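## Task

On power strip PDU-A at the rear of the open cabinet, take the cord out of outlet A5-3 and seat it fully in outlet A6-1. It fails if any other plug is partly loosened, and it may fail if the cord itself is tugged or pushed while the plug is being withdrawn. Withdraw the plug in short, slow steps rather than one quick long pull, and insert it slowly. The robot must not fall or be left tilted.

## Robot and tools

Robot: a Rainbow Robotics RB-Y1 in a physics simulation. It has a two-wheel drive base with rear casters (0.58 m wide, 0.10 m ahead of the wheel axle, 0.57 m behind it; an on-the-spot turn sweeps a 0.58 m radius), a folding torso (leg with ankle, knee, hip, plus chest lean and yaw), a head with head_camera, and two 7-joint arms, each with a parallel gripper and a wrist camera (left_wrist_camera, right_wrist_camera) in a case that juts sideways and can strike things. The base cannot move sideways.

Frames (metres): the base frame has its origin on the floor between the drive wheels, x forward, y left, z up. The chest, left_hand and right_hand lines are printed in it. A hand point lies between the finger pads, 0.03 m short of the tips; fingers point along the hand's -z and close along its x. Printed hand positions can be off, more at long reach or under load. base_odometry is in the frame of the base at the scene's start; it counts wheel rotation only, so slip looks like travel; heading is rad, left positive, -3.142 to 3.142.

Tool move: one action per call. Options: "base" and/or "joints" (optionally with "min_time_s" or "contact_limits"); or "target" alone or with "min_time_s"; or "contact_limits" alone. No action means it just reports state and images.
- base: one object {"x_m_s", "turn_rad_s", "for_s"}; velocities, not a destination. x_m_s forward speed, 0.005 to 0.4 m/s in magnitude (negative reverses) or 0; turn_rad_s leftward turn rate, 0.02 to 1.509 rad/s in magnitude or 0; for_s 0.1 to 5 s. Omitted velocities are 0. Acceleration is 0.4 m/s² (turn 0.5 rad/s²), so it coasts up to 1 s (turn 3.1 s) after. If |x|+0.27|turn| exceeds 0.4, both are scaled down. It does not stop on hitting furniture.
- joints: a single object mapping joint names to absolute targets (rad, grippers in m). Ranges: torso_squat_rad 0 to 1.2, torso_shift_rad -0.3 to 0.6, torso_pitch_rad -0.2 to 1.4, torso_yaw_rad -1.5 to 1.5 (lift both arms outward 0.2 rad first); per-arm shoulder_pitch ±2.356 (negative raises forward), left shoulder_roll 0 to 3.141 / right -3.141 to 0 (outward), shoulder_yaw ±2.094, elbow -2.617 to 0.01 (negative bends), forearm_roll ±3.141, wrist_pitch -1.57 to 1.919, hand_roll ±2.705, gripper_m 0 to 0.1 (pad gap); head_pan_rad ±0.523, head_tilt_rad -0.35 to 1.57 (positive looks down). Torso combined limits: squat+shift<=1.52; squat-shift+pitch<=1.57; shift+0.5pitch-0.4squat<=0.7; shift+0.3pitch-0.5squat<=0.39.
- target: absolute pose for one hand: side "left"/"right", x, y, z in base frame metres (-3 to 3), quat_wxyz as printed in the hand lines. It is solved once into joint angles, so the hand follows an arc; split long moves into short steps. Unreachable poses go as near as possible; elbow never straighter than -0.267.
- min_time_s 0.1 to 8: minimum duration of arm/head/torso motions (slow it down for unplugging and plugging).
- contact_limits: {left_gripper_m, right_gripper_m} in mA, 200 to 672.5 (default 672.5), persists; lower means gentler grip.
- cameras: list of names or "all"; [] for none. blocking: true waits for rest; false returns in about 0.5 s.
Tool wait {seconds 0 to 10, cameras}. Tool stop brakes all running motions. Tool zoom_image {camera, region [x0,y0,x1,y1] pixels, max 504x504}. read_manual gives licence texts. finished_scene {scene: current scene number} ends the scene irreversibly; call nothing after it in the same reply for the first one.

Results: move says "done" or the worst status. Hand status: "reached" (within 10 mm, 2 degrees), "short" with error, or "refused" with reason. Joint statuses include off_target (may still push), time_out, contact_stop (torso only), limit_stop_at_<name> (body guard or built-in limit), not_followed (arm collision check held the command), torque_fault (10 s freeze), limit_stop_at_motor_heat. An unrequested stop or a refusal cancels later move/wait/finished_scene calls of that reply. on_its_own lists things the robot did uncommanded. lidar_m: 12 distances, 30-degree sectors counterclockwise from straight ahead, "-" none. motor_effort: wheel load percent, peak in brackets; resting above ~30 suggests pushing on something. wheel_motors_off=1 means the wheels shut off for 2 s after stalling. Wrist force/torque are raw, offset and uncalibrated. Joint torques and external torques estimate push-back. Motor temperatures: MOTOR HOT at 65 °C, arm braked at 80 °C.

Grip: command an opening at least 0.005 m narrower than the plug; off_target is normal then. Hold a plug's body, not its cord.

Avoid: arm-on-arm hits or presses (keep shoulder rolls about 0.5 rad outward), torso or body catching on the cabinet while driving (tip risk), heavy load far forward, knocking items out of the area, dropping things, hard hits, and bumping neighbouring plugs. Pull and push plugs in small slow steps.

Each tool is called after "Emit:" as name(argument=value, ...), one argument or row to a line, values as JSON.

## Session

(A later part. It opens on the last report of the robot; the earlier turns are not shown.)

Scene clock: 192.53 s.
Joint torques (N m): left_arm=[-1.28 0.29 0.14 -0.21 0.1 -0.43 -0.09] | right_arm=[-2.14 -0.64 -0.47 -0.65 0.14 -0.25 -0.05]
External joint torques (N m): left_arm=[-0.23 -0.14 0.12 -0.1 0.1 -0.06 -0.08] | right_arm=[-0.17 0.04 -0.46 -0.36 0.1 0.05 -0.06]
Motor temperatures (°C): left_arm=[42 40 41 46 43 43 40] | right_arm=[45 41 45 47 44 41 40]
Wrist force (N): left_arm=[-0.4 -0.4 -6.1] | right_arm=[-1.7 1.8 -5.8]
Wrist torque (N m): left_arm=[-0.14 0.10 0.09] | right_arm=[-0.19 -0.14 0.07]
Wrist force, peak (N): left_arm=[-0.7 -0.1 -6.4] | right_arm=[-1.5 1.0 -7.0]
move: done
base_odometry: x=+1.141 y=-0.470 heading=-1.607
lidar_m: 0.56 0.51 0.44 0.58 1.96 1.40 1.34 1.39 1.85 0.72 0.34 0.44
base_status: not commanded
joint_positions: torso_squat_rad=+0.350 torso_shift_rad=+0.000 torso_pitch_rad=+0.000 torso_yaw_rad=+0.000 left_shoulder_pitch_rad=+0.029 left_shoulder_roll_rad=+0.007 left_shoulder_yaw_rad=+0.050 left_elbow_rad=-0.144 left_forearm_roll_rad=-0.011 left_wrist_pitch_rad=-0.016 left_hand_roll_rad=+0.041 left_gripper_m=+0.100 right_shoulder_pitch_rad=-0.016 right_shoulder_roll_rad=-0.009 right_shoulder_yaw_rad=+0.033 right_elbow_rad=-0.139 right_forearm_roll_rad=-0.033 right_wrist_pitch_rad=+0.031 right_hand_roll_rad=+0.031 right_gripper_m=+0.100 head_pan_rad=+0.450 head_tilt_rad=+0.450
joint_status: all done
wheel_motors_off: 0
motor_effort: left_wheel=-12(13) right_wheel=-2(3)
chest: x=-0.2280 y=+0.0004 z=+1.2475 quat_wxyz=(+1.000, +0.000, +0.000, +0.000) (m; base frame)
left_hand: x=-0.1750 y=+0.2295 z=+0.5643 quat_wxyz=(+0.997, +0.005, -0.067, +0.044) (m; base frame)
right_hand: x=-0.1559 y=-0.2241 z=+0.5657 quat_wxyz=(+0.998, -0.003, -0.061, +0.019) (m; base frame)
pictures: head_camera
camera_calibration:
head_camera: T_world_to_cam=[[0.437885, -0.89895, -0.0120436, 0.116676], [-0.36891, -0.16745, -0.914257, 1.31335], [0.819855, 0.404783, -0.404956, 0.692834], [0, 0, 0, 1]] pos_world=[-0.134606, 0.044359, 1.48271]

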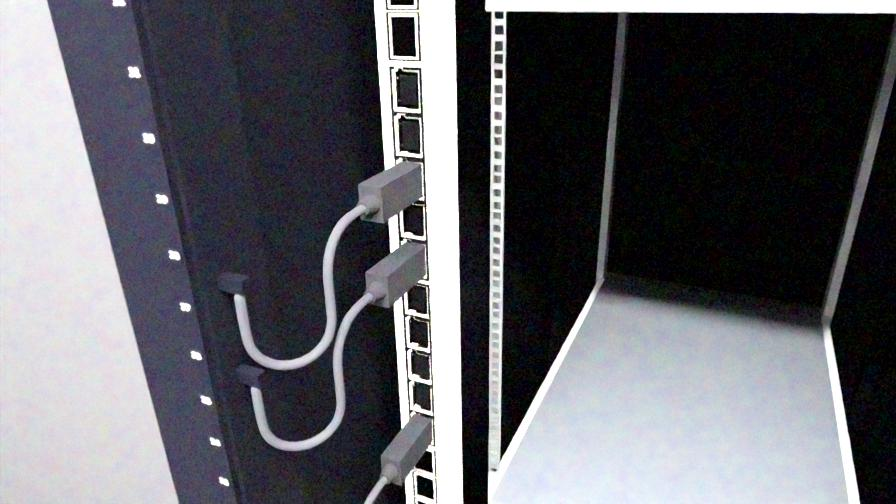

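Emit:
move(
  joints={"head_pan_rad":0.3,"head_tilt_rad":0.35},
  cameras=["head_camera"],
)

Emit:
zoom_image(
  camera="head_camera",
  region=[220, 40, 360, 160],
)

Emit:
zoom_image(
  camera="head_camera",
  region=[240, 130, 360, 250],
)

Emit:
zoom_image(
  camera="head_camera",
  region=[240, 230, 360, 350],
)

Scene clock: 202.00 s.
Joint torques (N m): left_arm=[-1.46 0.25 0.05 -0.15 0.05 -0.43 -0.06] | right_arm=[-2.21 -0.44 -0.23 -0.65 0.1 -0.12 0.03]
External joint torques (N m): left_arm=[-0.41 -0.18 0.03 -0.04 0.04 -0.06 -0.06] | right_arm=[-0.24 0.24 -0.22 -0.35 0.06 0.18 0.02]
Motor temperatures (°C): left_arm=[42 40 41 46 43 43 40] | right_arm=[45 41 45 47 44 41 40]
Wrist force (N): left_arm=[-0.7 -0.1 -5.6] | right_arm=[-1.8 0.8 -6.4]
Wrist torque (N m): left_arm=[-0.17 0.05 0.09] | right_arm=[-0.09 -0.19 0.06]
Wrist force, peak (N): left_arm=[-0.7 0.1 -6.3] | right_arm=[-1.9 0.6 -7.3]
move: done
base_odometry: x=+1.141 y=-0.470 heading=-1.607
lidar_m: 0.56 0.51 0.43 0.60 1.95 1.41 1.33 1.38 1.87 0.72 0.34 0.44
base_status: not commanded
joint_positions: torso_squat_rad=+0.350 torso_shift_rad=+0.000 torso_pitch_rad=+0.000 torso_yaw_rad=+0.000 left_shoulder_pitch_rad=+0.029 left_shoulder_roll_rad=+0.007 left_shoulder_yaw_rad=+0.050 left_elbow_rad=-0.144 left_forearm_roll_rad=-0.011 left_wrist_pitch_rad=-0.016 left_hand_roll_rad=+0.041 left_gripper_m=+0.100 right_shoulder_pitch_rad=-0.016 right_shoulder_roll_rad=-0.009 right_shoulder_yaw_rad=+0.033 right_elbow_rad=-0.139 right_forearm_roll_rad=-0.033 right_wrist_pitch_rad=+0.031 right_hand_roll_rad=+0.031 right_gripper_m=+0.100 head_pan_rad=+0.300 head_tilt_rad=+0.350
joint_status: all done
wheel_motors_off: 0
motor_effort: left_wheel=-13(13) right_wheel=-2(3)
chest: x=-0.2280 y=+0.0004 z=+1.2475 quat_wxyz=(+1.000, +0.000, +0.000, +0.000) (m; base frame)
left_hand: x=-0.1750 y=+0.2295 z=+0.5643 quat_wxyz=(+0.997, +0.005, -0.067, +0.044) (m; base frame)
right_hand: x=-0.1559 y=-0.2241 z=+0.5657 quat_wxyz=(+0.998, -0.003, -0.061, +0.019) (m; base frame)
pictures: head_camera
camera_calibration:
head_camera: T_world_to_cam=[[0.299955, -0.953883, -0.0115815, 0.0876083], [-0.300583, -0.0829843, -0.950139, 1.37933], [0.90536, 0.28848, -0.311613, 0.575393], [0, 0, 0, 1]] pos_world=[-0.132611, 0.0320421, 1.49087]

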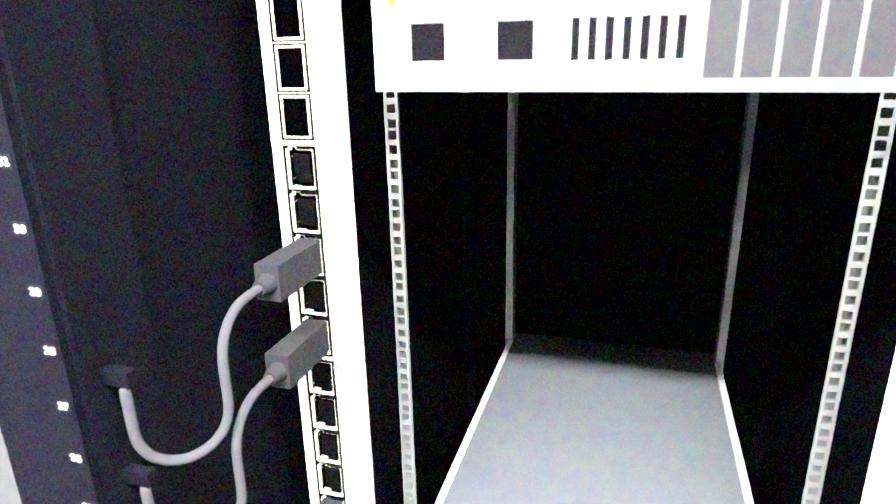

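Scaled by 3.600 from the camera's 896x504 image, which has a finer 1280x720 frame.

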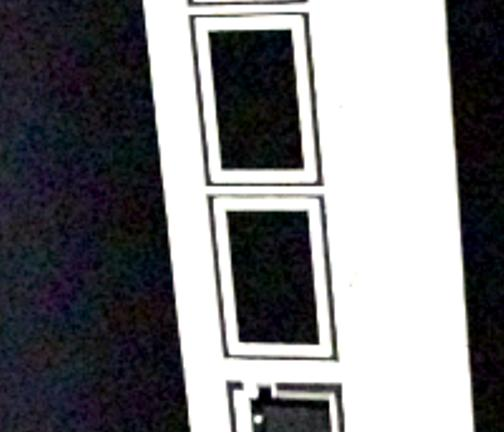

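Scaled by 4.200 from the camera's 896x504 image, which has a finer 1280x720 frame.

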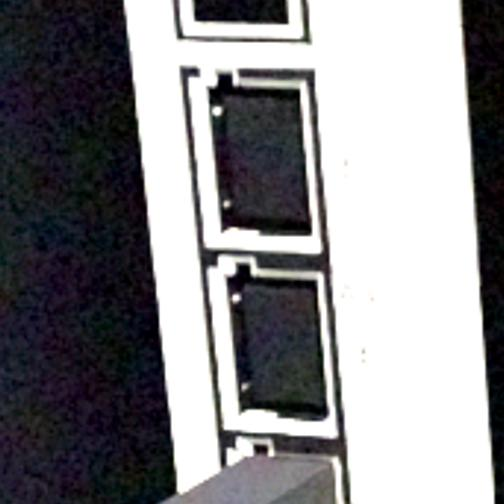

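Scaled by 4.200 from the camera's 896x504 image, which has a finer 1280x720 frame.

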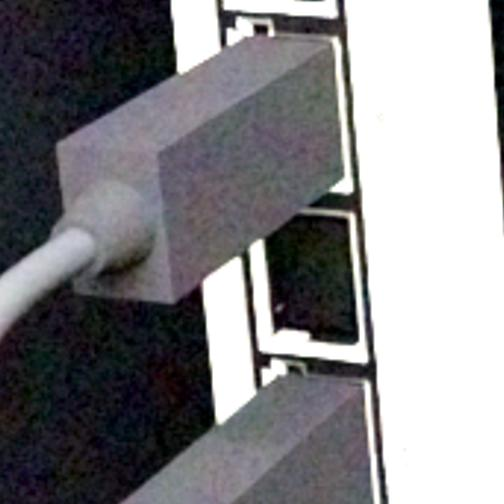

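Emit:
move(
  joints={"head_pan_rad":0.05,"head_tilt_rad":0.5},
  cameras=["head_camera"],
)

Emit:
zoom_image(
  camera="head_camera",
  region=[60, 40, 140, 120],
)

Emit:
zoom_image(
  camera="head_camera",
  region=[80, 110, 160, 190],
)

Emit:
zoom_image(
  camera="head_camera",
  region=[100, 270, 200, 370],
)

Scene clock: 208.33 s.
Joint torques (N m): left_arm=[-1.24 0.12 0.18 -0.07 0.06 -0.41 -0.07] | right_arm=[-2.2 -0.52 -0.21 -0.62 0.07 -0.07 0.05]
External joint torques (N m): left_arm=[-0.18 -0.3 0.16 0.03 0.05 -0.04 -0.07] | right_arm=[-0.23 0.16 -0.2 -0.32 0.04 0.22 0.04]
Motor temperatures (°C): left_arm=[42 40 41 46 43 43 40] | right_arm=[45 41 45 47 44 41 40]
Wrist force (N): left_arm=[-0.4 0.0 -5.6] | right_arm=[-1.7 1.0 -5.9]
Wrist torque (N m): left_arm=[-0.17 0.06 0.09] | right_arm=[-0.06 -0.18 0.05]
Wrist force, peak (N): left_arm=[-0.8 0.2 -6.4] | right_arm=[-2.1 1.6 -7.3]
move: done
base_odometry: x=+1.141 y=-0.470 heading=-1.607
lidar_m: 0.55 0.51 0.45 0.60 1.95 1.41 1.33 1.38 1.85 0.71 0.34 0.44
base_status: not commanded
joint_positions: torso_squat_rad=+0.350 torso_shift_rad=+0.000 torso_pitch_rad=+0.000 torso_yaw_rad=+0.000 left_shoulder_pitch_rad=+0.029 left_shoulder_roll_rad=+0.007 left_shoulder_yaw_rad=+0.050 left_elbow_rad=-0.144 left_forearm_roll_rad=-0.011 left_wrist_pitch_rad=-0.016 left_hand_roll_rad=+0.041 left_gripper_m=+0.100 right_shoulder_pitch_rad=-0.016 right_shoulder_roll_rad=-0.009 right_shoulder_yaw_rad=+0.033 right_elbow_rad=-0.139 right_forearm_roll_rad=-0.033 right_wrist_pitch_rad=+0.031 right_hand_roll_rad=+0.031 right_gripper_m=+0.100 head_pan_rad=+0.050 head_tilt_rad=+0.500
joint_status: all done
wheel_motors_off: 0
motor_effort: left_wheel=-13(13) right_wheel=-2(3)
chest: x=-0.2280 y=+0.0004 z=+1.2475 quat_wxyz=(+1.000, +0.000, +0.000, +0.000) (m; base frame)
left_hand: x=-0.1750 y=+0.2295 z=+0.5643 quat_wxyz=(+0.997, +0.005, -0.067, +0.044) (m; base frame)
right_hand: x=-0.1559 y=-0.2241 z=+0.5657 quat_wxyz=(+0.998, -0.003, -0.061, +0.019) (m; base frame)
pictures: head_camera
camera_calibration:
head_camera: T_world_to_cam=[[0.052707, -0.998536, -0.0121487, 0.0375434], [-0.449838, -0.0128795, -0.893017, 1.26586], [0.891554, 0.0525332, -0.449858, 0.772764], [0, 0, 0, 1]] pos_world=[-0.121509, 0.0131962, 1.47852]

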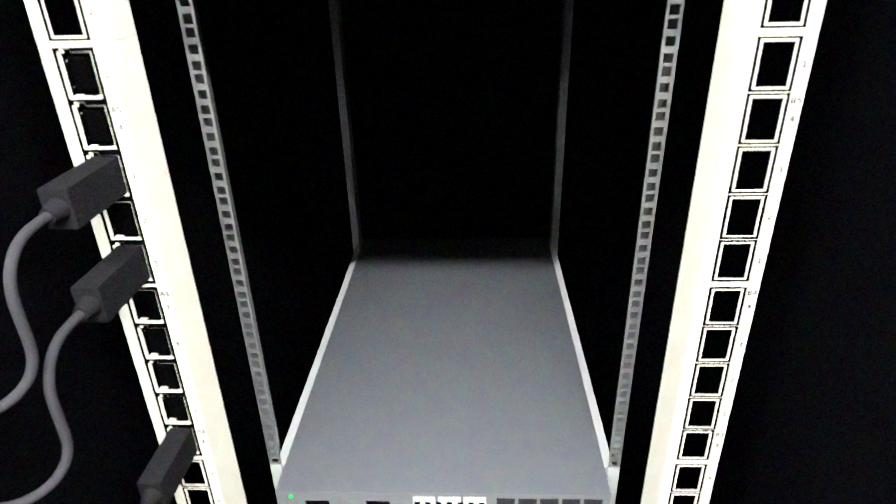

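Scaled by 6.300 from the camera's 896x504 image, which has a finer 1280x720 frame.

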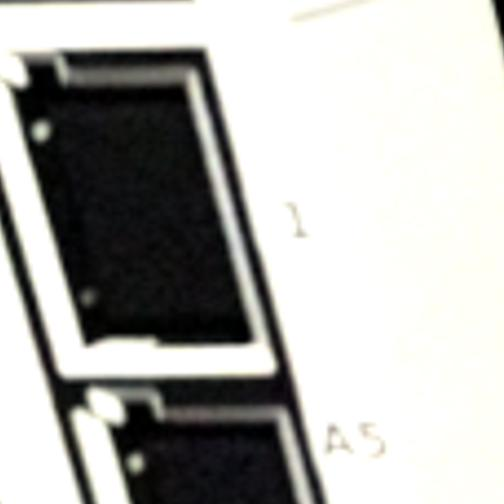

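Scaled by 6.300 from the camera's 896x504 image, which has a finer 1280x720 frame.

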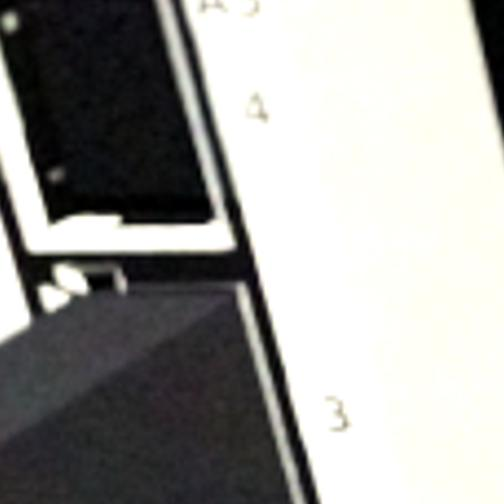

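Scaled by 5.040 from the camera's 896x504 image, which has a finer 1280x720 frame.

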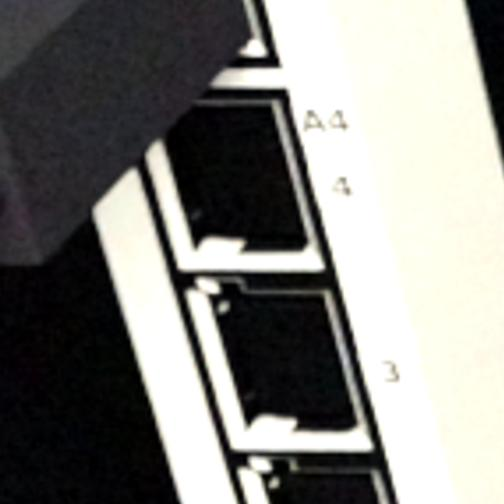

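Emit:
move(
  joints={"torso_squat_rad":0.12,"head_pan_rad":0.4,"head_tilt_rad":0.45},
  cameras=[],
)

Emit:
move(
  joints={"left_shoulder_roll_rad":0.25,"left_shoulder_pitch_rad":0.4,"left_elbow_rad":-2.0,"left_gripper_m":0.05},
  min_time_s=4,
  cameras=["head_camera"],
)

Emit:
move(
  joints={"left_shoulder_roll_rad":0.3,"left_shoulder_pitch_rad":0.5,"left_shoulder_yaw_rad":0,"left_elbow_rad":-2.2,"left_forearm_roll_rad":0,"left_wrist_pitch_rad":0.684,"left_hand_roll_rad":-1.57},
  min_time_s=4,
  cameras=["head_camera","left_wrist_camera"],
)

Scene clock: 221.37 s.
Joint torques (N m): left_arm=[-1.4 0.23 0.17 -0.11 0.08 -0.43 -0.1] | right_arm=[-2.07 -0.51 -0.21 -0.73 0.11 -0.18 -0.02]
External joint torques (N m): left_arm=[-0.35 -0.19 0.15 -0.01 0.08 -0.06 -0.09] | right_arm=[-0.1 0.18 -0.2 -0.43 0.07 0.11 -0.02]
Motor temperatures (°C): left_arm=[42 40 41 46 43 43 40] | right_arm=[45 41 45 47 44 41 40]
Wrist force (N): left_arm=[-0.1 -0.1 -6.0] | right_arm=[-2.3 1.7 -6.1]
Wrist torque (N m): left_arm=[-0.15 0.09 0.07] | right_arm=[-0.07 -0.29 0.05]
Wrist force, peak (N): left_arm=[-0.4 0.1 -6.4] | right_arm=[-2.2 1.8 -6.6]
move: done
base_odometry: x=+1.141 y=-0.470 heading=-1.607
lidar_m: 0.56 0.51 0.45 0.61 1.96 1.40 1.33 1.38 1.86 0.73 0.33 0.44
base_status: not commanded
joint_positions: torso_squat_rad=+0.120 torso_shift_rad=+0.000 torso_pitch_rad=+0.000 torso_yaw_rad=+0.000 left_shoulder_pitch_rad=+0.029 left_shoulder_roll_rad=+0.007 left_shoulder_yaw_rad=+0.050 left_elbow_rad=-0.144 left_forearm_roll_rad=-0.011 left_wrist_pitch_rad=-0.016 left_hand_roll_rad=+0.041 left_gripper_m=+0.100 right_shoulder_pitch_rad=-0.016 right_shoulder_roll_rad=-0.009 right_shoulder_yaw_rad=+0.033 right_elbow_rad=-0.139 right_forearm_roll_rad=-0.033 right_wrist_pitch_rad=+0.031 right_hand_roll_rad=+0.031 right_gripper_m=+0.100 head_pan_rad=+0.400 head_tilt_rad=+0.450
joint_status: all done
wheel_motors_off: 0
motor_effort: left_wheel=-13(14) right_wheel=-2(3)
chest: x=-0.2279 y=+0.0004 z=+1.2849 quat_wxyz=(+1.000, +0.000, +0.000, +0.000) (m; base frame)
left_hand: x=-0.1750 y=+0.2295 z=+0.6017 quat_wxyz=(+0.997, +0.005, -0.067, +0.044) (m; base frame)
right_hand: x=-0.1560 y=-0.2241 z=+0.6031 quat_wxyz=(+0.998, -0.003, -0.061, +0.019) (m; base frame)
pictures: none
No camera images: "cameras" was empty.

Scene clock: 225.67 s.
Joint torques (N m): left_arm=[-3.54 4.76 3.61 -11.77 0.06 -1.88 -0.1] | right_arm=[-2.1 -0.37 -0.3 -0.84 0.08 -0.17 0.01]
External joint torques (N m): left_arm=[1.23 0.36 0.35 -1.4 0 0.01 -0.05] | right_arm=[-0.13 0.31 -0.29 -0.55 0.05 0.13 0.01]
Motor temperatures (°C): left_arm=[42 40 41 46 43 43 40] | right_arm=[45 41 45 47 44 41 40]
Wrist force (N): left_arm=[-5.1 -1.4 0.5] | right_arm=[-1.4 1.6 -6.5]
Wrist torque (N m): left_arm=[-0.03 -0.18 0.11] | right_arm=[-0.12 -0.15 0.06]
Wrist force, peak (N): left_arm=[-1.3 -0.2 -6.1] | right_arm=[-1.8 1.3 -7.1]
move: done
base_odometry: x=+1.141 y=-0.470 heading=-1.607
lidar_m: 0.55 0.50 0.45 0.60 1.96 1.40 1.34 1.38 1.85 0.72 0.34 0.45
base_status: not commanded
joint_positions: torso_squat_rad=+0.120 torso_shift_rad=+0.000 torso_pitch_rad=+0.000 torso_yaw_rad=+0.000 left_shoulder_pitch_rad=+0.400 left_shoulder_roll_rad=+0.250 left_shoulder_yaw_rad=+0.050 left_elbow_rad=-2.000 left_forearm_roll_rad=-0.011 left_wrist_pitch_rad=-0.016 left_hand_roll_rad=+0.041 left_gripper_m=+0.050 right_shoulder_pitch_rad=-0.016 right_shoulder_roll_rad=-0.009 right_shoulder_yaw_rad=+0.033 right_elbow_rad=-0.139 right_forearm_roll_rad=-0.033 right_wrist_pitch_rad=+0.031 right_hand_roll_rad=+0.031 right_gripper_m=+0.100 head_pan_rad=+0.400 head_tilt_rad=+0.450
joint_status: all done
wheel_motors_off: 0
motor_effort: left_wheel=-14(14) right_wheel=-3(3)
chest: x=-0.2279 y=+0.0004 z=+1.2849 quat_wxyz=(+1.000, +0.000, +0.000, +0.000) (m; base frame)
left_hand: x=+0.1791 y=+0.3296 z=+1.1058 quat_wxyz=(+0.680, +0.114, -0.722, -0.061) (m; base frame)
right_hand: x=-0.1560 y=-0.2241 z=+0.6031 quat_wxyz=(+0.998, -0.003, -0.061, +0.019) (m; base frame)
pictures: head_camera
camera_calibration:
head_camera: T_world_to_cam=[[0.392451, -0.919694, -0.0120837, 0.107798], [-0.376925, -0.148829, -0.914209, 1.34585], [0.838994, 0.363336, -0.405064, 0.712043], [0, 0, 0, 1]] pos_world=[-0.132421, 0.0407321, 1.52011]

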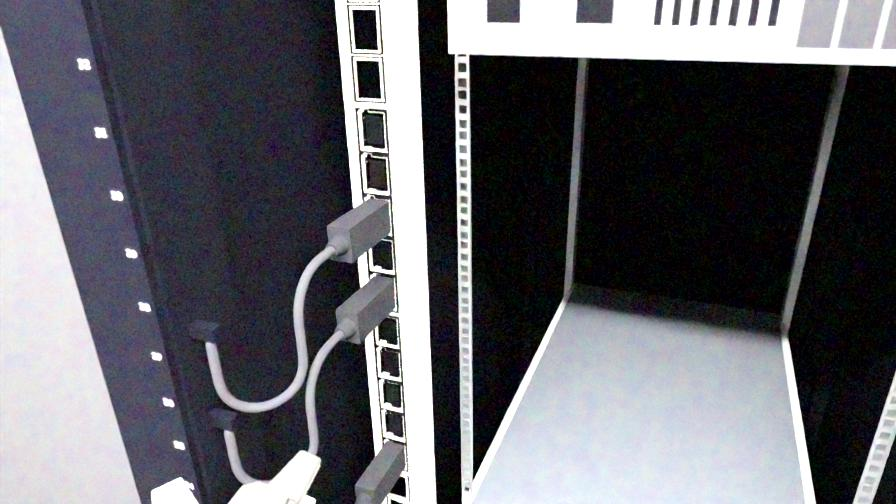

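Scene clock: 229.97 s.
Joint torques (N m): left_arm=[-1.75 4.63 1.74 -11.71 -0.02 -1.47 -0.2] | right_arm=[-2.44 -0.54 -0.52 -0.62 0.17 -0.29 0]
External joint torques (N m): left_arm=[1.29 0.36 -1.72 -1.59 0.24 0.23 -0.22] | right_arm=[-0.48 0.14 -0.51 -0.32 0.13 0 -0.01]
Motor temperatures (°C): left_arm=[42 40 41 46 43 43 40] | right_arm=[45 41 45 47 44 41 40]
Wrist force (N): left_arm=[2.4 -4.6 -3.1] | right_arm=[-2.1 1.9 -6.2]
Wrist torque (N m): left_arm=[0.05 0.28 0.02] | right_arm=[-0.13 -0.24 0.05]
Wrist force, peak (N): left_arm=[2.0 -5.2 -3.5] | right_arm=[-2.5 1.2 -6.8]
move: done
base_odometry: x=+1.141 y=-0.470 heading=-1.607
lidar_m: 0.56 0.51 0.44 0.60 1.96 1.40 1.33 1.39 1.85 0.72 0.34 0.44
base_status: not commanded
joint_positions: torso_squat_rad=+0.120 torso_shift_rad=+0.000 torso_pitch_rad=+0.000 torso_yaw_rad=+0.000 left_shoulder_pitch_rad=+0.499 left_shoulder_roll_rad=+0.300 left_shoulder_yaw_rad=+0.000 left_elbow_rad=-2.200 left_forearm_roll_rad=+0.000 left_wrist_pitch_rad=+0.684 left_hand_roll_rad=-1.570 left_gripper_m=+0.050 right_shoulder_pitch_rad=-0.016 right_shoulder_roll_rad=-0.009 right_shoulder_yaw_rad=+0.033 right_elbow_rad=-0.139 right_forearm_roll_rad=-0.033 right_wrist_pitch_rad=+0.031 right_hand_roll_rad=+0.031 right_gripper_m=+0.100 head_pan_rad=+0.400 head_tilt_rad=+0.450
joint_status: all done
wheel_motors_off: 0
motor_effort: left_wheel=-14(14) right_wheel=-2(3)
chest: x=-0.2279 y=+0.0004 z=+1.2849 quat_wxyz=(+1.000, +0.000, +0.000, +0.000) (m; base frame)
left_hand: x=+0.1211 y=+0.3415 z=+1.0086 quat_wxyz=(+0.565, +0.439, -0.243, -0.655) (m; base frame)
right_hand: x=-0.1560 y=-0.2241 z=+0.6031 quat_wxyz=(+0.998, -0.003, -0.061, +0.019) (m; base frame)
pictures: head_camera, left_wrist_camera
camera_calibration:
head_camera: T_world_to_cam=[[0.392451, -0.919694, -0.0120837, 0.107798], [-0.376925, -0.148829, -0.914209, 1.34585], [0.838994, 0.363336, -0.405064, 0.712043], [0, 0, 0, 1]] pos_world=[-0.132421, 0.0407321, 1.52011]
left_wrist_camera: T_world_to_cam=[[0.0721677, -0.95231, -0.296474, 0.616553], [-0.839866, 0.102308, -0.533066, 0.636253], [0.537976, 0.287468, -0.792429, 0.708263], [0, 0, 0, 1]] pos_world=[0.108843, 0.318453, 1.0832]

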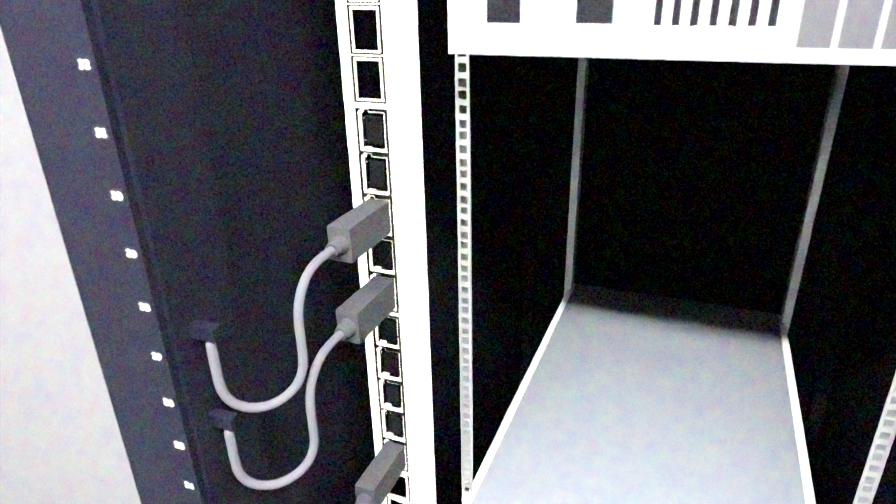

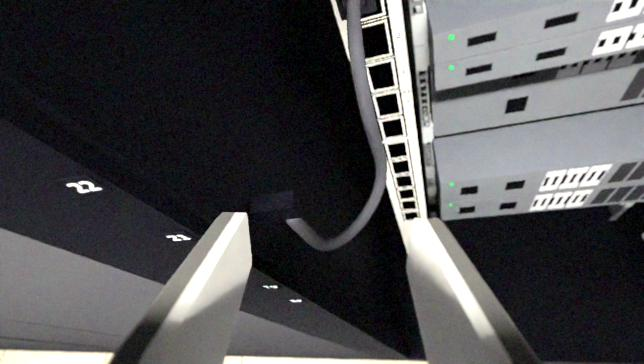

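Emit:
move(
  target={"side":"left","x":0.13,"y":0.345,"z":1.22,"quat_wxyz":[0.6124,0.3536,-0.3536,-0.6124]},
  min_time_s=4,
  cameras=["head_camera","left_wrist_camera"],
)

Emit:
move(
  target={"side":"left","x":0.17,"y":0.355,"z":1.36,"quat_wxyz":[0.6124,0.3536,-0.3536,-0.6124]},
  min_time_s=4,
  cameras=["head_camera","left_wrist_camera"],
)

Scene clock: 238.77 s.
Joint torques (N m): left_arm=[-7.88 10.25 8.58 -5.1 -0.37 -1.45 0.15] | right_arm=[-2.29 -0.39 -0.18 -0.71 0.12 -0.17 0.01]
External joint torques (N m): left_arm=[-2.55 0.25 1.91 -1.06 0.3 0.17 0.14] | right_arm=[-0.33 0.29 -0.17 -0.41 0.08 0.12 0.01]
Motor temperatures (°C): left_arm=[42 40 41 46 43 43 40] | right_arm=[45 41 45 47 44 41 40]
Wrist force (N): left_arm=[0.4 -5.8 -3.2] | right_arm=[-2.1 1.3 -6.3]
Wrist torque (N m): left_arm=[0.22 0.12 0.06] | right_arm=[-0.11 -0.29 0.09]
Wrist force, peak (N): left_arm=[34.5 -17.4 -3.5] | right_arm=[-2.3 2.1 -7.3]
move: done
base_odometry: x=+1.141 y=-0.470 heading=-1.607
lidar_m: 0.56 0.50 0.45 0.60 1.97 1.40 1.33 1.37 1.85 0.72 0.34 0.45
base_status: not commanded
joint_positions: torso_squat_rad=+0.120 torso_shift_rad=+0.000 torso_pitch_rad=+0.000 torso_yaw_rad=+0.000 left_shoulder_pitch_rad=+0.263 left_shoulder_roll_rad=+0.822 left_shoulder_yaw_rad=+0.450 left_elbow_rad=-2.600 left_forearm_roll_rad=+0.738 left_wrist_pitch_rad=+1.286 left_hand_roll_rad=-1.115 left_gripper_m=+0.050 right_shoulder_pitch_rad=-0.016 right_shoulder_roll_rad=-0.009 right_shoulder_yaw_rad=+0.033 right_elbow_rad=-0.139 right_forearm_roll_rad=-0.033 right_wrist_pitch_rad=+0.031 right_hand_roll_rad=+0.031 right_gripper_m=+0.100 head_pan_rad=+0.400 head_tilt_rad=+0.450
joint_status: all done
wheel_motors_off: 0
motor_effort: left_wheel=-14(15) right_wheel=-1(3)
chest: x=-0.2279 y=+0.0004 z=+1.2849 quat_wxyz=(+1.000, +0.000, +0.000, +0.000) (m; base frame)
left_hand: x=+0.1297 y=+0.3450 z=+1.2199 quat_wxyz=(+0.612, +0.355, -0.354, -0.612) (m; base frame)
left_hand_status: reached (checked arc, planned for 4.0 s): 0 mm and 0.2 deg off.
right_hand: x=-0.1560 y=-0.2241 z=+0.6030 quat_wxyz=(+0.998, -0.003, -0.061, +0.019) (m; base frame)
pictures: head_camera, left_wrist_camera
camera_calibration:
head_camera: T_world_to_cam=[[0.392417, -0.919707, -0.0121655, 0.107827], [-0.376961, -0.148747, -0.914207, 1.34582], [0.838993, 0.363336, -0.405064, 0.71208], [0, 0, 0, 1]] pos_world=[-0.132421, 0.0406321, 1.52011]
left_wrist_camera: T_world_to_cam=[[0.0487193, -0.998809, 0.00282696, 0.335827], [-0.82309, -0.0417512, -0.566375, 0.843979], [0.565818, 0.0252665, -0.824143, 0.995528], [0, 0, 0, 1]] pos_world=[0.115022, 0.345511, 1.29752]

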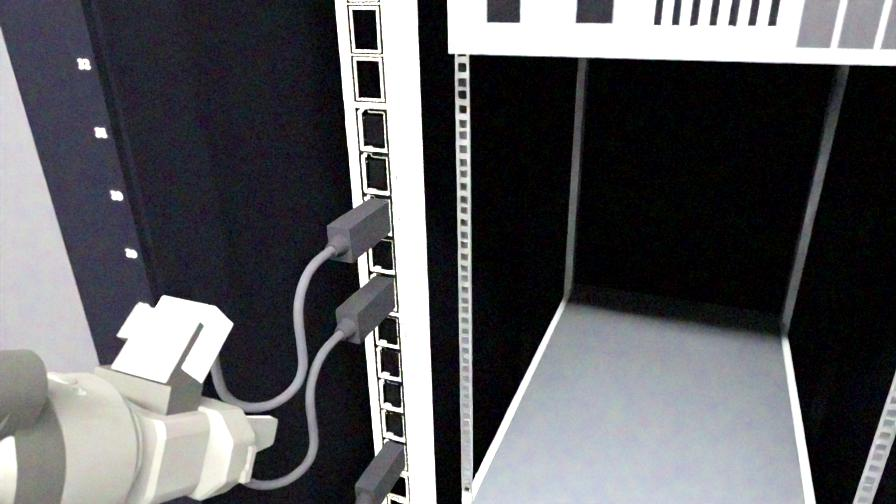

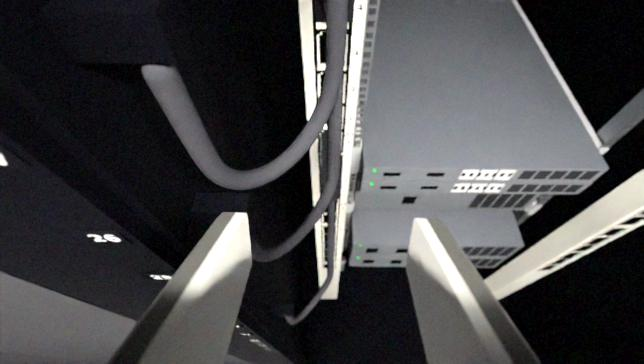

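Scene clock: 243.10 s.
Joint torques (N m): left_arm=[-12.11 13.27 9.56 1.67 -0.69 -1.21 0.13] | right_arm=[-1.88 -0.61 -0.08 -0.66 0.15 -0.22 0.02]
External joint torques (N m): left_arm=[-2.72 -0.18 1.59 1.03 0.3 0.25 0.11] | right_arm=[0.09 0.07 -0.07 -0.37 0.11 0.07 0.01]
Motor temperatures (°C): left_arm=[42 40 41 46 43 43 40] | right_arm=[45 41 45 47 44 41 40]
Wrist force (N): left_arm=[0.3 -5.6 -3.1] | right_arm=[-1.6 1.6 -6.6]
Wrist torque (N m): left_arm=[0.18 0.11 0.04] | right_arm=[-0.11 -0.17 0.10]
Wrist force, peak (N): left_arm=[15.0 -23.7 -3.9] | right_arm=[-1.9 1.3 -7.0]
move: done
base_odometry: x=+1.141 y=-0.470 heading=-1.607
lidar_m: 0.56 0.50 0.45 0.61 1.96 1.40 1.34 1.39 1.86 0.72 0.33 0.45
base_status: not commanded
joint_positions: torso_squat_rad=+0.120 torso_shift_rad=+0.000 torso_pitch_rad=+0.000 torso_yaw_rad=+0.000 left_shoulder_pitch_rad=-0.197 left_shoulder_roll_rad=+1.259 left_shoulder_yaw_rad=+0.510 left_elbow_rad=-2.347 left_forearm_roll_rad=+1.116 left_wrist_pitch_rad=+1.486 left_hand_roll_rad=-0.928 left_gripper_m=+0.050 right_shoulder_pitch_rad=-0.016 right_shoulder_roll_rad=-0.009 right_shoulder_yaw_rad=+0.033 right_elbow_rad=-0.139 right_forearm_roll_rad=-0.033 right_wrist_pitch_rad=+0.031 right_hand_roll_rad=+0.031 right_gripper_m=+0.100 head_pan_rad=+0.400 head_tilt_rad=+0.450
joint_status: all done
wheel_motors_off: 0
motor_effort: left_wheel=-15(16) right_wheel=-1(2)
chest: x=-0.2279 y=+0.0004 z=+1.2849 quat_wxyz=(+1.000, +0.000, +0.000, +0.000) (m; base frame)
left_hand: x=+0.1698 y=+0.3551 z=+1.3597 quat_wxyz=(+0.612, +0.354, -0.354, -0.612) (m; base frame)
left_hand_status: reached (checked arc, planned for 4.0 s): 0 mm and 0.0 deg off.
right_hand: x=-0.1560 y=-0.2241 z=+0.6030 quat_wxyz=(+0.998, -0.003, -0.061, +0.019) (m; base frame)
pictures: head_camera, left_wrist_camera
camera_calibration:
head_camera: T_world_to_cam=[[0.392417, -0.919707, -0.0121655, 0.107919], [-0.376961, -0.148747, -0.914207, 1.34584], [0.838993, 0.363336, -0.405064, 0.712044], [0, 0, 0, 1]] pos_world=[-0.132421, 0.0407321, 1.52011]
left_wrist_camera: T_world_to_cam=[[0.0478575, -0.998846, 0.00407565, 0.342111], [-0.824224, -0.0417951, -0.564719, 0.954543], [0.564238, 0.0236668, -0.825273, 1.09026], [0, 0, 0, 1]] pos_world=[0.155218, 0.355808, 1.43742]

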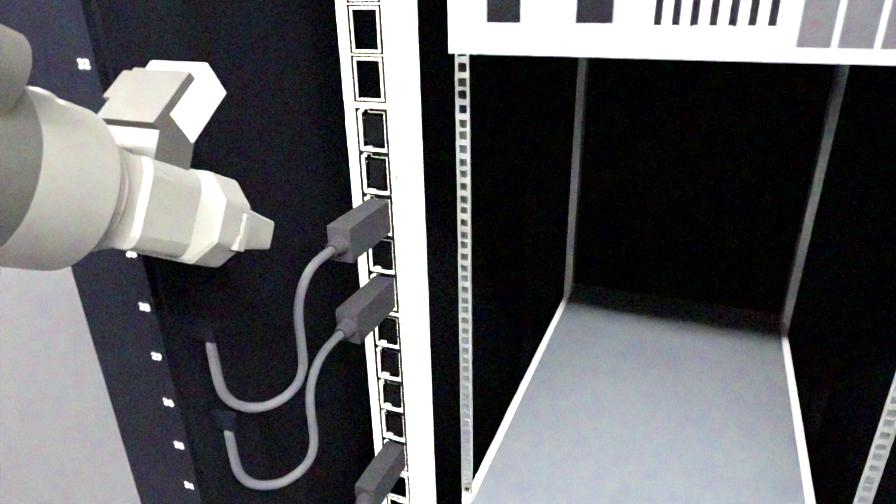

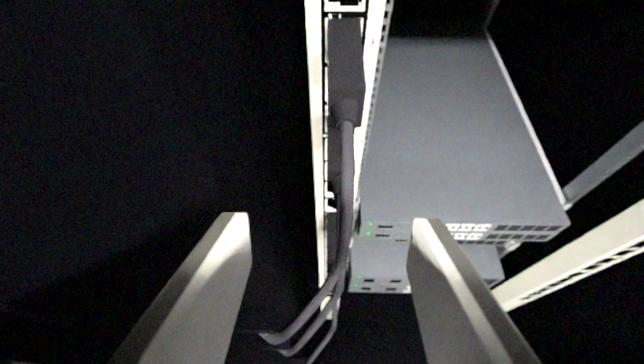

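Emit:
move(
  target={"side":"left","x":0.25,"y":0.345,"z":1.345,"quat_wxyz":[0.6124,0.3536,-0.3536,-0.6124]},
  min_time_s=4,
  cameras=["head_camera","left_wrist_camera"],
)

Emit:
zoom_image(
  camera="left_wrist_camera",
  region=[170, 0, 490, 364],
)

Emit:
zoom_image(
  camera="head_camera",
  region=[200, 100, 450, 350],
)

Scene clock: 266.57 s.
Joint torques (N m): left_arm=[-9.25 13.75 9.93 23.77 -8.43 -2.65 -1.26] | right_arm=[-2.4 -0.16 -0.19 -0.91 0.1 -0.18 0.06]
External joint torques (N m): left_arm=[3.97 0.63 0.14 24.29 -7.44 -1.21 -1.28] | right_arm=[-0.3 0.45 -0.19 -0.56 0.07 0.12 0.05]
Motor temperatures (°C): left_arm=[42 41 42 49 45 43 40] | right_arm=[45 41 45 47 44 41 40]
Wrist force (N): left_arm=[50.6 -40.9 71.2] | right_arm=[-1.2 1.5 -6.1]
Wrist torque (N m): left_arm=[2.48 6.12 1.41] | right_arm=[-0.11 -0.17 0.08]
Wrist force, peak (N): left_arm=[22.6 -114.0 118.7] | right_arm=[-2.6 2.0 -7.0]
move: short
base_odometry: x=+1.141 y=-0.470 heading=-1.607
lidar_m: 0.58 0.53 0.46 1.01 1.77 1.35 1.31 1.39 2.00 0.61 0.35 0.47
base_status: not commanded
joint_positions: torso_squat_rad=+0.121 torso_shift_rad=-0.002 torso_pitch_rad=-0.004 torso_yaw_rad=+0.000 left_shoulder_pitch_rad=-0.487 left_shoulder_roll_rad=+1.283 left_shoulder_yaw_rad=+0.068 left_elbow_rad=-2.119 left_forearm_roll_rad=+0.970 left_wrist_pitch_rad=+1.314 left_hand_roll_rad=-0.912 left_gripper_m=+0.050 right_shoulder_pitch_rad=-0.016 right_shoulder_roll_rad=-0.009 right_shoulder_yaw_rad=+0.033 right_elbow_rad=-0.139 right_forearm_roll_rad=-0.033 right_wrist_pitch_rad=+0.031 right_hand_roll_rad=+0.031 right_gripper_m=+0.100 head_pan_rad=+0.400 head_tilt_rad=+0.450
joint_status: left_elbow_rad time_out (moved +0.228 of +0.245); left_forearm_roll_rad time_out (moved -0.146 of -0.151); the others done
wheel_motors_off: 0
on_its_own: left_elbow_rad is held at -2.113, not at your -2.102, since a time_out
motor_effort: left_wheel=+2(42) right_wheel=+24(29)
chest: x=-0.2307 y=-0.0008 z=+1.2848 quat_wxyz=(+1.000, +0.001, -0.002, +0.000) (m; base frame)
left_hand: x=+0.2440 y=+0.3367 z=+1.3493 quat_wxyz=(+0.603, +0.355, -0.360, -0.617) (m; base frame)
left_hand_status: short (checked arc, planned for 4.0 s): time_out, 11 mm and 1.4 deg off.
right_hand: x=-0.1558 y=-0.2240 z=+0.6029 quat_wxyz=(+0.998, -0.002, -0.063, +0.019) (m; base frame)
pictures: head_camera, left_wrist_camera
camera_calibration:
head_camera: T_world_to_cam=[[0.392754, -0.919563, -0.0121832, 0.10797], [-0.373052, -0.147197, -0.91606, 1.34785], [0.840581, 0.364331, -0.400857, 0.709675], [0, 0, 0, 1]] pos_world=[-0.136128, 0.0391281, 1.5205]
left_wrist_camera: T_world_to_cam=[[0.0268372, -0.999639, 0.00118896, 0.329485], [-0.817315, -0.0226271, -0.575746, 1.01577], [0.575565, 0.0144796, -0.817628, 1.03014], [0, 0, 0, 1]] pos_world=[0.228453, 0.337434, 1.42671]

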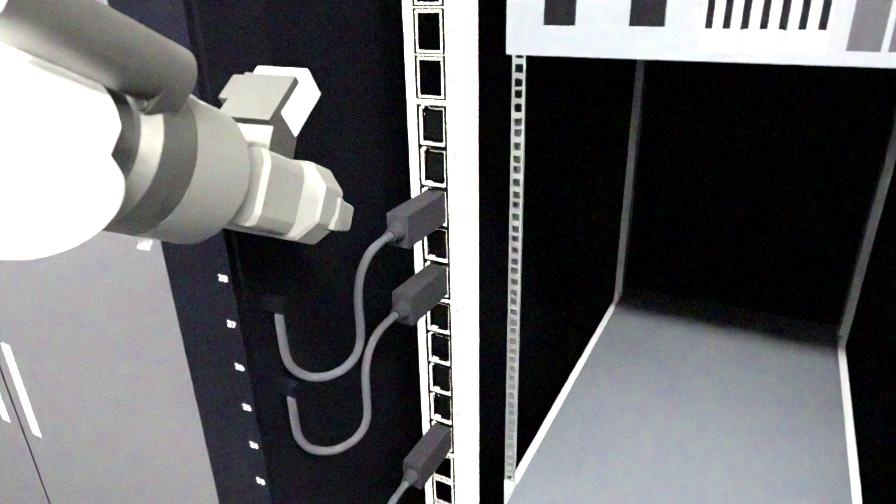

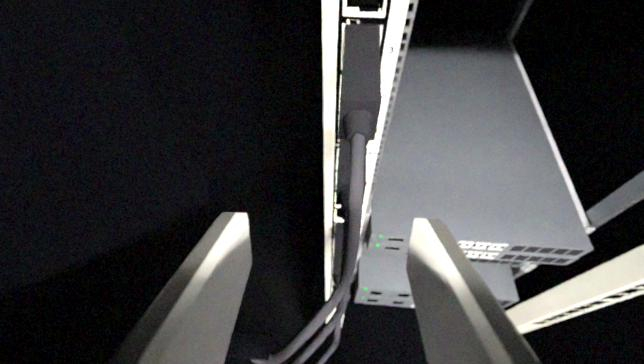

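Scaled by 1.385 from the camera's 644x364 image, which has a finer 1265x715 frame.

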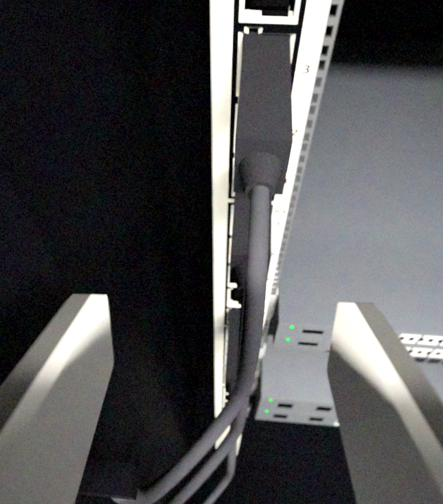

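Scaled by 2.016 from the camera's 896x504 image, which has a finer 1280x720 frame.

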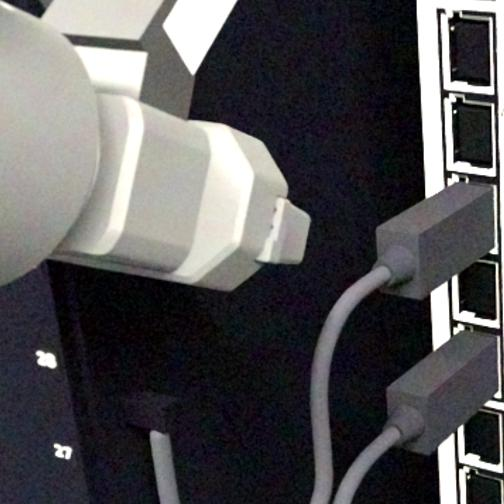

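Emit:
move(
  joints={"left_shoulder_pitch_rad":-0.197,"left_shoulder_roll_rad":1.259,"left_shoulder_yaw_rad":0.510,"left_elbow_rad":-2.347,"left_forearm_roll_rad":1.116,"left_wrist_pitch_rad":1.486,"left_hand_roll_rad":-0.928},
  min_time_s=8,
  cameras=["head_camera"],
)

Scene clock: 279.07 s.
Joint torques (N m): left_arm=[-8.05 11.32 9.65 -0.28 -0.66 -1.23 -0.23] | right_arm=[-2.22 -0.32 -0.37 -0.67 0.11 -0.2 -0.01]
External joint torques (N m): left_arm=[1.34 -2.14 1.68 -0.92 0.34 0.22 -0.24] | right_arm=[-0.24 0.36 -0.36 -0.37 0.07 0.09 -0.02]
Motor temperatures (°C): left_arm=[42 41 42 49 45 43 40] | right_arm=[45 41 45 47 44 41 40]
Wrist force (N): left_arm=[-0.9 -4.9 -2.9] | right_arm=[-2.4 2.1 -5.4]
Wrist torque (N m): left_arm=[0.12 -0.02 0.03] | right_arm=[-0.19 -0.29 0.07]
Wrist force, peak (N): left_arm=[50.9 -41.1 71.7] | right_arm=[-2.7 1.6 -7.0]
move: done
base_odometry: x=+1.141 y=-0.470 heading=-1.608
lidar_m: 0.58 0.53 0.46 1.00 1.75 1.35 1.32 1.39 2.00 0.61 0.35 0.47
base_status: not commanded
joint_positions: torso_squat_rad=+0.120 torso_shift_rad=+0.000 torso_pitch_rad=+0.000 torso_yaw_rad=+0.000 left_shoulder_pitch_rad=-0.198 left_shoulder_roll_rad=+1.259 left_shoulder_yaw_rad=+0.510 left_elbow_rad=-2.347 left_forearm_roll_rad=+1.116 left_wrist_pitch_rad=+1.486 left_hand_roll_rad=-0.928 left_gripper_m=+0.050 right_shoulder_pitch_rad=-0.016 right_shoulder_roll_rad=-0.009 right_shoulder_yaw_rad=+0.033 right_elbow_rad=-0.139 right_forearm_roll_rad=-0.033 right_wrist_pitch_rad=+0.031 right_hand_roll_rad=+0.031 right_gripper_m=+0.100 head_pan_rad=+0.400 head_tilt_rad=+0.450
joint_status: all done
wheel_motors_off: 0
motor_effort: left_wheel=-16(17) right_wheel=+17(24)
chest: x=-0.2282 y=+0.0003 z=+1.2849 quat_wxyz=(+1.000, +0.000, +0.000, +0.000) (m; base frame)
left_hand: x=+0.1695 y=+0.3553 z=+1.3602 quat_wxyz=(+0.613, +0.354, -0.354, -0.612) (m; base frame)
right_hand: x=-0.1559 y=-0.2241 z=+0.6031 quat_wxyz=(+0.998, -0.003, -0.062, +0.019) (m; base frame)
pictures: head_camera
camera_calibration:
head_camera: T_world_to_cam=[[0.392585, -0.919637, -0.0120301, 0.107797], [-0.37641, -0.148724, -0.914438, 1.34609], [0.839162, 0.363523, -0.404547, 0.711645], [0, 0, 0, 1]] pos_world=[-0.132822, 0.0406316, 1.52011]

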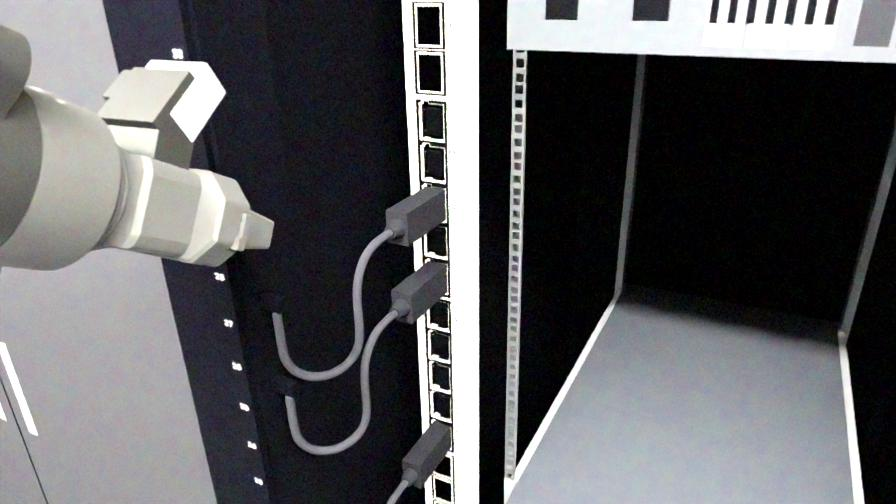

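Emit:
move(
  base={"x_m_s":-0.1,"for_s":2.0},
  cameras=[],
)

Emit:
move(
  joints={"left_shoulder_roll_rad":0.3,"left_shoulder_pitch_rad":0.5,"left_shoulder_yaw_rad":0,"left_elbow_rad":-2.2,"left_forearm_roll_rad":0,"left_wrist_pitch_rad":0.684,"left_hand_roll_rad":-1.57,"head_pan_rad":0,"head_tilt_rad":0.4},
  min_time_s=6,
  cameras=["head_camera"],
)

Emit:
zoom_image(
  camera="head_camera",
  region=[40, 154, 240, 504],
)

Emit:
zoom_image(
  camera="head_camera",
  region=[600, 154, 800, 504],
)

Scene clock: 305.10 s.
Joint torques (N m): left_arm=[-8.67 11.9 9.15 0.11 -0.72 -1.4 -0.36] | right_arm=[-2.61 -0.39 -0.27 -0.71 0.11 -0.17 0.06]
External joint torques (N m): left_arm=[0.72 -1.56 1.17 -0.53 0.27 0.06 -0.37] | right_arm=[-0.64 0.3 -0.25 -0.41 0.07 0.12 0.06]
Motor temperatures (°C): left_arm=[42 41 42 47 44 43 40] | right_arm=[44 41 45 47 44 41 40]
Wrist force (N): left_arm=[-0.7 -5.1 -3.0] | right_arm=[-1.1 1.1 -5.5]
Wrist torque (N m): left_arm=[0.14 -0.01 0.07] | right_arm=[-0.07 -0.17 0.06]
Wrist force, peak (N): left_arm=[-0.7 -5.4 -3.3] | right_arm=[-2.0 0.9 -7.3]
move: done
base_odometry: x=+1.149 y=-0.270 heading=-1.608
lidar_m: 0.78 0.58 0.60 2.02 1.50 1.14 1.11 1.19 1.69 1.24 0.54 0.49
base_status: done (sent for 2 of 2 s)
joint_positions: torso_squat_rad=+0.120 torso_shift_rad=+0.000 torso_pitch_rad=+0.000 torso_yaw_rad=+0.000 left_shoulder_pitch_rad=-0.197 left_shoulder_roll_rad=+1.259 left_shoulder_yaw_rad=+0.510 left_elbow_rad=-2.347 left_forearm_roll_rad=+1.116 left_wrist_pitch_rad=+1.486 left_hand_roll_rad=-0.928 left_gripper_m=+0.050 right_shoulder_pitch_rad=-0.016 right_shoulder_roll_rad=-0.009 right_shoulder_yaw_rad=+0.033 right_elbow_rad=-0.139 right_forearm_roll_rad=-0.033 right_wrist_pitch_rad=+0.031 right_hand_roll_rad=+0.031 right_gripper_m=+0.100 head_pan_rad=+0.400 head_tilt_rad=+0.450
joint_status: not commanded
wheel_motors_off: 0
motor_effort: left_wheel=-5(33) right_wheel=+6(14)
chest: x=-0.2281 y=+0.0004 z=+1.2849 quat_wxyz=(+1.000, +0.000, +0.000, +0.000) (m; base frame)
left_hand: x=+0.1696 y=+0.3554 z=+1.3601 quat_wxyz=(+0.613, +0.354, -0.354, -0.612) (m; base frame)
right_hand: x=-0.1560 y=-0.2241 z=+0.6031 quat_wxyz=(+0.998, -0.003, -0.061, +0.019) (m; base frame)
pictures: none
No camera images: "cameras" was empty.

Scene clock: 311.40 s.
Joint torques (N m): left_arm=[-1.53 3.01 1.9 -9.83 -0.35 -1.8 -0.24] | right_arm=[-2.41 -0.45 -0.4 -0.71 0.06 -0.16 0.06]
External joint torques (N m): left_arm=[1.53 -1.28 -1.57 0.3 -0.09 -0.1 -0.27] | right_arm=[-0.43 0.23 -0.39 -0.41 0.02 0.14 0.05]
Motor temperatures (°C): left_arm=[42 41 41 47 44 43 40] | right_arm=[44 41 45 47 44 41 40]
Wrist force (N): left_arm=[1.0 -4.6 -2.9] | right_arm=[-1.2 1.5 -6.0]
Wrist torque (N m): left_arm=[0.05 0.09 0.06] | right_arm=[-0.09 -0.12 0.03]
Wrist force, peak (N): left_arm=[-0.3 -5.3 -3.1] | right_arm=[-2.4 1.8 -6.9]
move: done
base_odometry: x=+1.149 y=-0.270 heading=-1.608
lidar_m: 0.78 0.58 0.61 2.02 1.50 1.14 1.12 1.18 1.69 1.23 0.53 0.48
base_status: not commanded
joint_positions: torso_squat_rad=+0.120 torso_shift_rad=+0.000 torso_pitch_rad=+0.000 torso_yaw_rad=+0.000 left_shoulder_pitch_rad=+0.499 left_shoulder_roll_rad=+0.300 left_shoulder_yaw_rad=+0.000 left_elbow_rad=-2.200 left_forearm_roll_rad=+0.000 left_wrist_pitch_rad=+0.684 left_hand_roll_rad=-1.570 left_gripper_m=+0.050 right_shoulder_pitch_rad=-0.016 right_shoulder_roll_rad=-0.009 right_shoulder_yaw_rad=+0.033 right_elbow_rad=-0.139 right_forearm_roll_rad=-0.033 right_wrist_pitch_rad=+0.031 right_hand_roll_rad=+0.031 right_gripper_m=+0.100 head_pan_rad=+0.000 head_tilt_rad=+0.400
joint_status: all done
wheel_motors_off: 0
motor_effort: left_wheel=-6(6) right_wheel=+5(6)
chest: x=-0.2281 y=+0.0004 z=+1.2849 quat_wxyz=(+1.000, +0.000, +0.000, +0.000) (m; base frame)
left_hand: x=+0.1210 y=+0.3415 z=+1.0090 quat_wxyz=(+0.565, +0.439, -0.244, -0.655) (m; base frame)
right_hand: x=-0.1560 y=-0.2241 z=+0.6031 quat_wxyz=(+0.998, -0.003, -0.061, +0.019) (m; base frame)
pictures: head_camera
camera_calibration:
head_camera: T_world_to_cam=[[0.00404539, -0.999921, -0.0118865, 0.0275254], [-0.358362, 0.00964744, -0.933533, 1.37821], [0.933574, 0.00803615, -0.358295, 0.66247], [0, 0, 0, 1]] pos_world=[-0.124678, 0.00890328, 1.52429]

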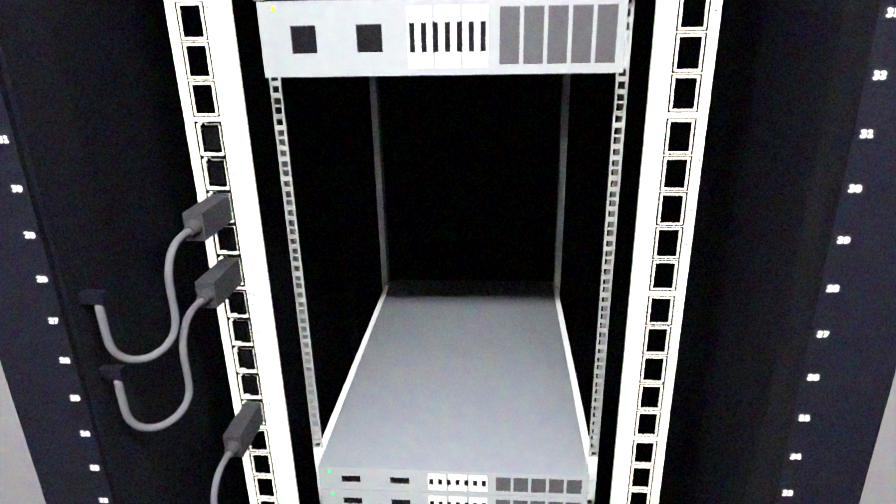

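Scaled by 1.440 from the camera's 896x504 image, which has a finer 1280x720 frame.

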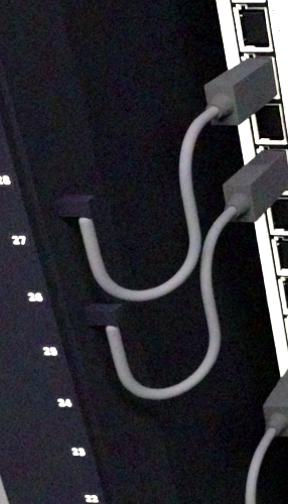

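Scaled by 1.440 from the camera's 896x504 image, which has a finer 1280x720 frame.

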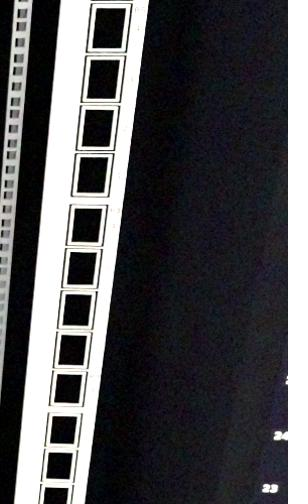

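Emit:
move(
  base={"turn_rad_s":-0.1,"for_s":1.1},
  cameras=["head_camera"],
)

Emit:
zoom_image(
  camera="head_camera",
  region=[100, 104, 300, 504],
)

Emit:
zoom_image(
  camera="head_camera",
  region=[550, 104, 750, 504],
)

Scene clock: 320.97 s.
Joint torques (N m): left_arm=[-1.89 3.16 2.31 -10.08 -0.38 -1.76 -0.19] | right_arm=[-2.49 -0.31 -0.35 -0.75 0.16 -0.19 -0.11]
External joint torques (N m): left_arm=[1.17 -1.12 -1.15 0.04 -0.12 -0.06 -0.22] | right_arm=[-0.52 0.38 -0.33 -0.45 0.12 0.11 -0.11]
Motor temperatures (°C): left_arm=[42 41 41 47 44 43 40] | right_arm=[44 41 45 47 44 41 40]
Wrist force (N): left_arm=[0.8 -4.7 -2.5] | right_arm=[-2.0 1.9 -6.0]
Wrist torque (N m): left_arm=[0.09 0.06 0.03] | right_arm=[-0.17 -0.26 0.05]
Wrist force, peak (N): left_arm=[1.0 -5.0 -3.0] | right_arm=[-1.1 1.7 -7.4]
move: done
base_odometry: x=+1.149 y=-0.270 heading=-1.717
lidar_m: 0.65 0.67 0.59 1.31 1.67 1.17 1.11 1.14 1.51 1.84 0.58 0.49
base_status: done (sent for 1.1 of 1.1 s)
joint_positions: torso_squat_rad=+0.120 torso_shift_rad=+0.000 torso_pitch_rad=+0.000 torso_yaw_rad=+0.000 left_shoulder_pitch_rad=+0.500 left_shoulder_roll_rad=+0.300 left_shoulder_yaw_rad=+0.000 left_elbow_rad=-2.200 left_forearm_roll_rad=+0.000 left_wrist_pitch_rad=+0.684 left_hand_roll_rad=-1.570 left_gripper_m=+0.050 right_shoulder_pitch_rad=-0.016 right_shoulder_roll_rad=-0.009 right_shoulder_yaw_rad=+0.033 right_elbow_rad=-0.139 right_forearm_roll_rad=-0.033 right_wrist_pitch_rad=+0.031 right_hand_roll_rad=+0.031 right_gripper_m=+0.100 head_pan_rad=+0.000 head_tilt_rad=+0.400
joint_status: not commanded
wheel_motors_off: 0
motor_effort: left_wheel=+16(31) right_wheel=-1(23)
chest: x=-0.2281 y=+0.0005 z=+1.2849 quat_wxyz=(+1.000, +0.000, +0.000, +0.000) (m; base frame)
left_hand: x=+0.1210 y=+0.3415 z=+1.0089 quat_wxyz=(+0.565, +0.439, -0.244, -0.655) (m; base frame)
right_hand: x=-0.1560 y=-0.2241 z=+0.6031 quat_wxyz=(+0.998, -0.003, -0.061, +0.019) (m; base frame)
pictures: head_camera
camera_calibration:
head_camera: T_world_to_cam=[[0.00408044, -0.999922, -0.0117961, 0.0274921], [-0.358361, 0.00955054, -0.933534, 1.37821], [0.933574, 0.00803649, -0.358294, 0.662468], [0, 0, 0, 1]] pos_world=[-0.124678, 0.00900336, 1.52429]

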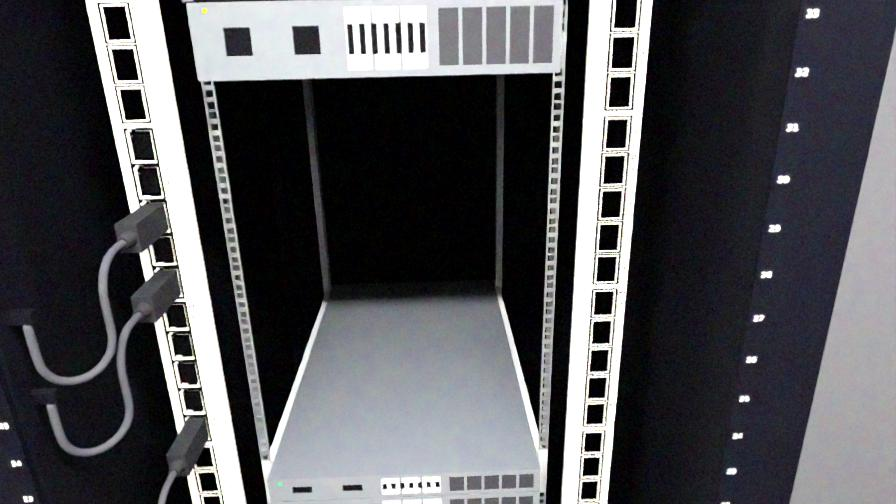

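Scaled by 1.260 from the camera's 896x504 image, which has a finer 1280x720 frame.

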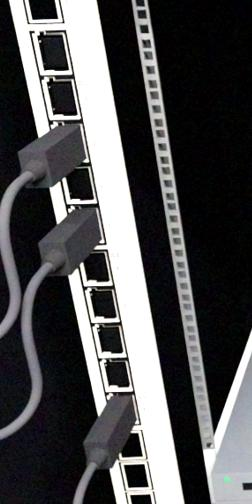

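Scaled by 1.260 from the camera's 896x504 image, which has a finer 1280x720 frame.

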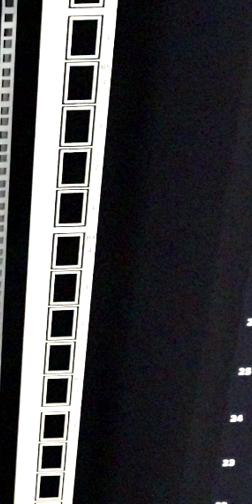

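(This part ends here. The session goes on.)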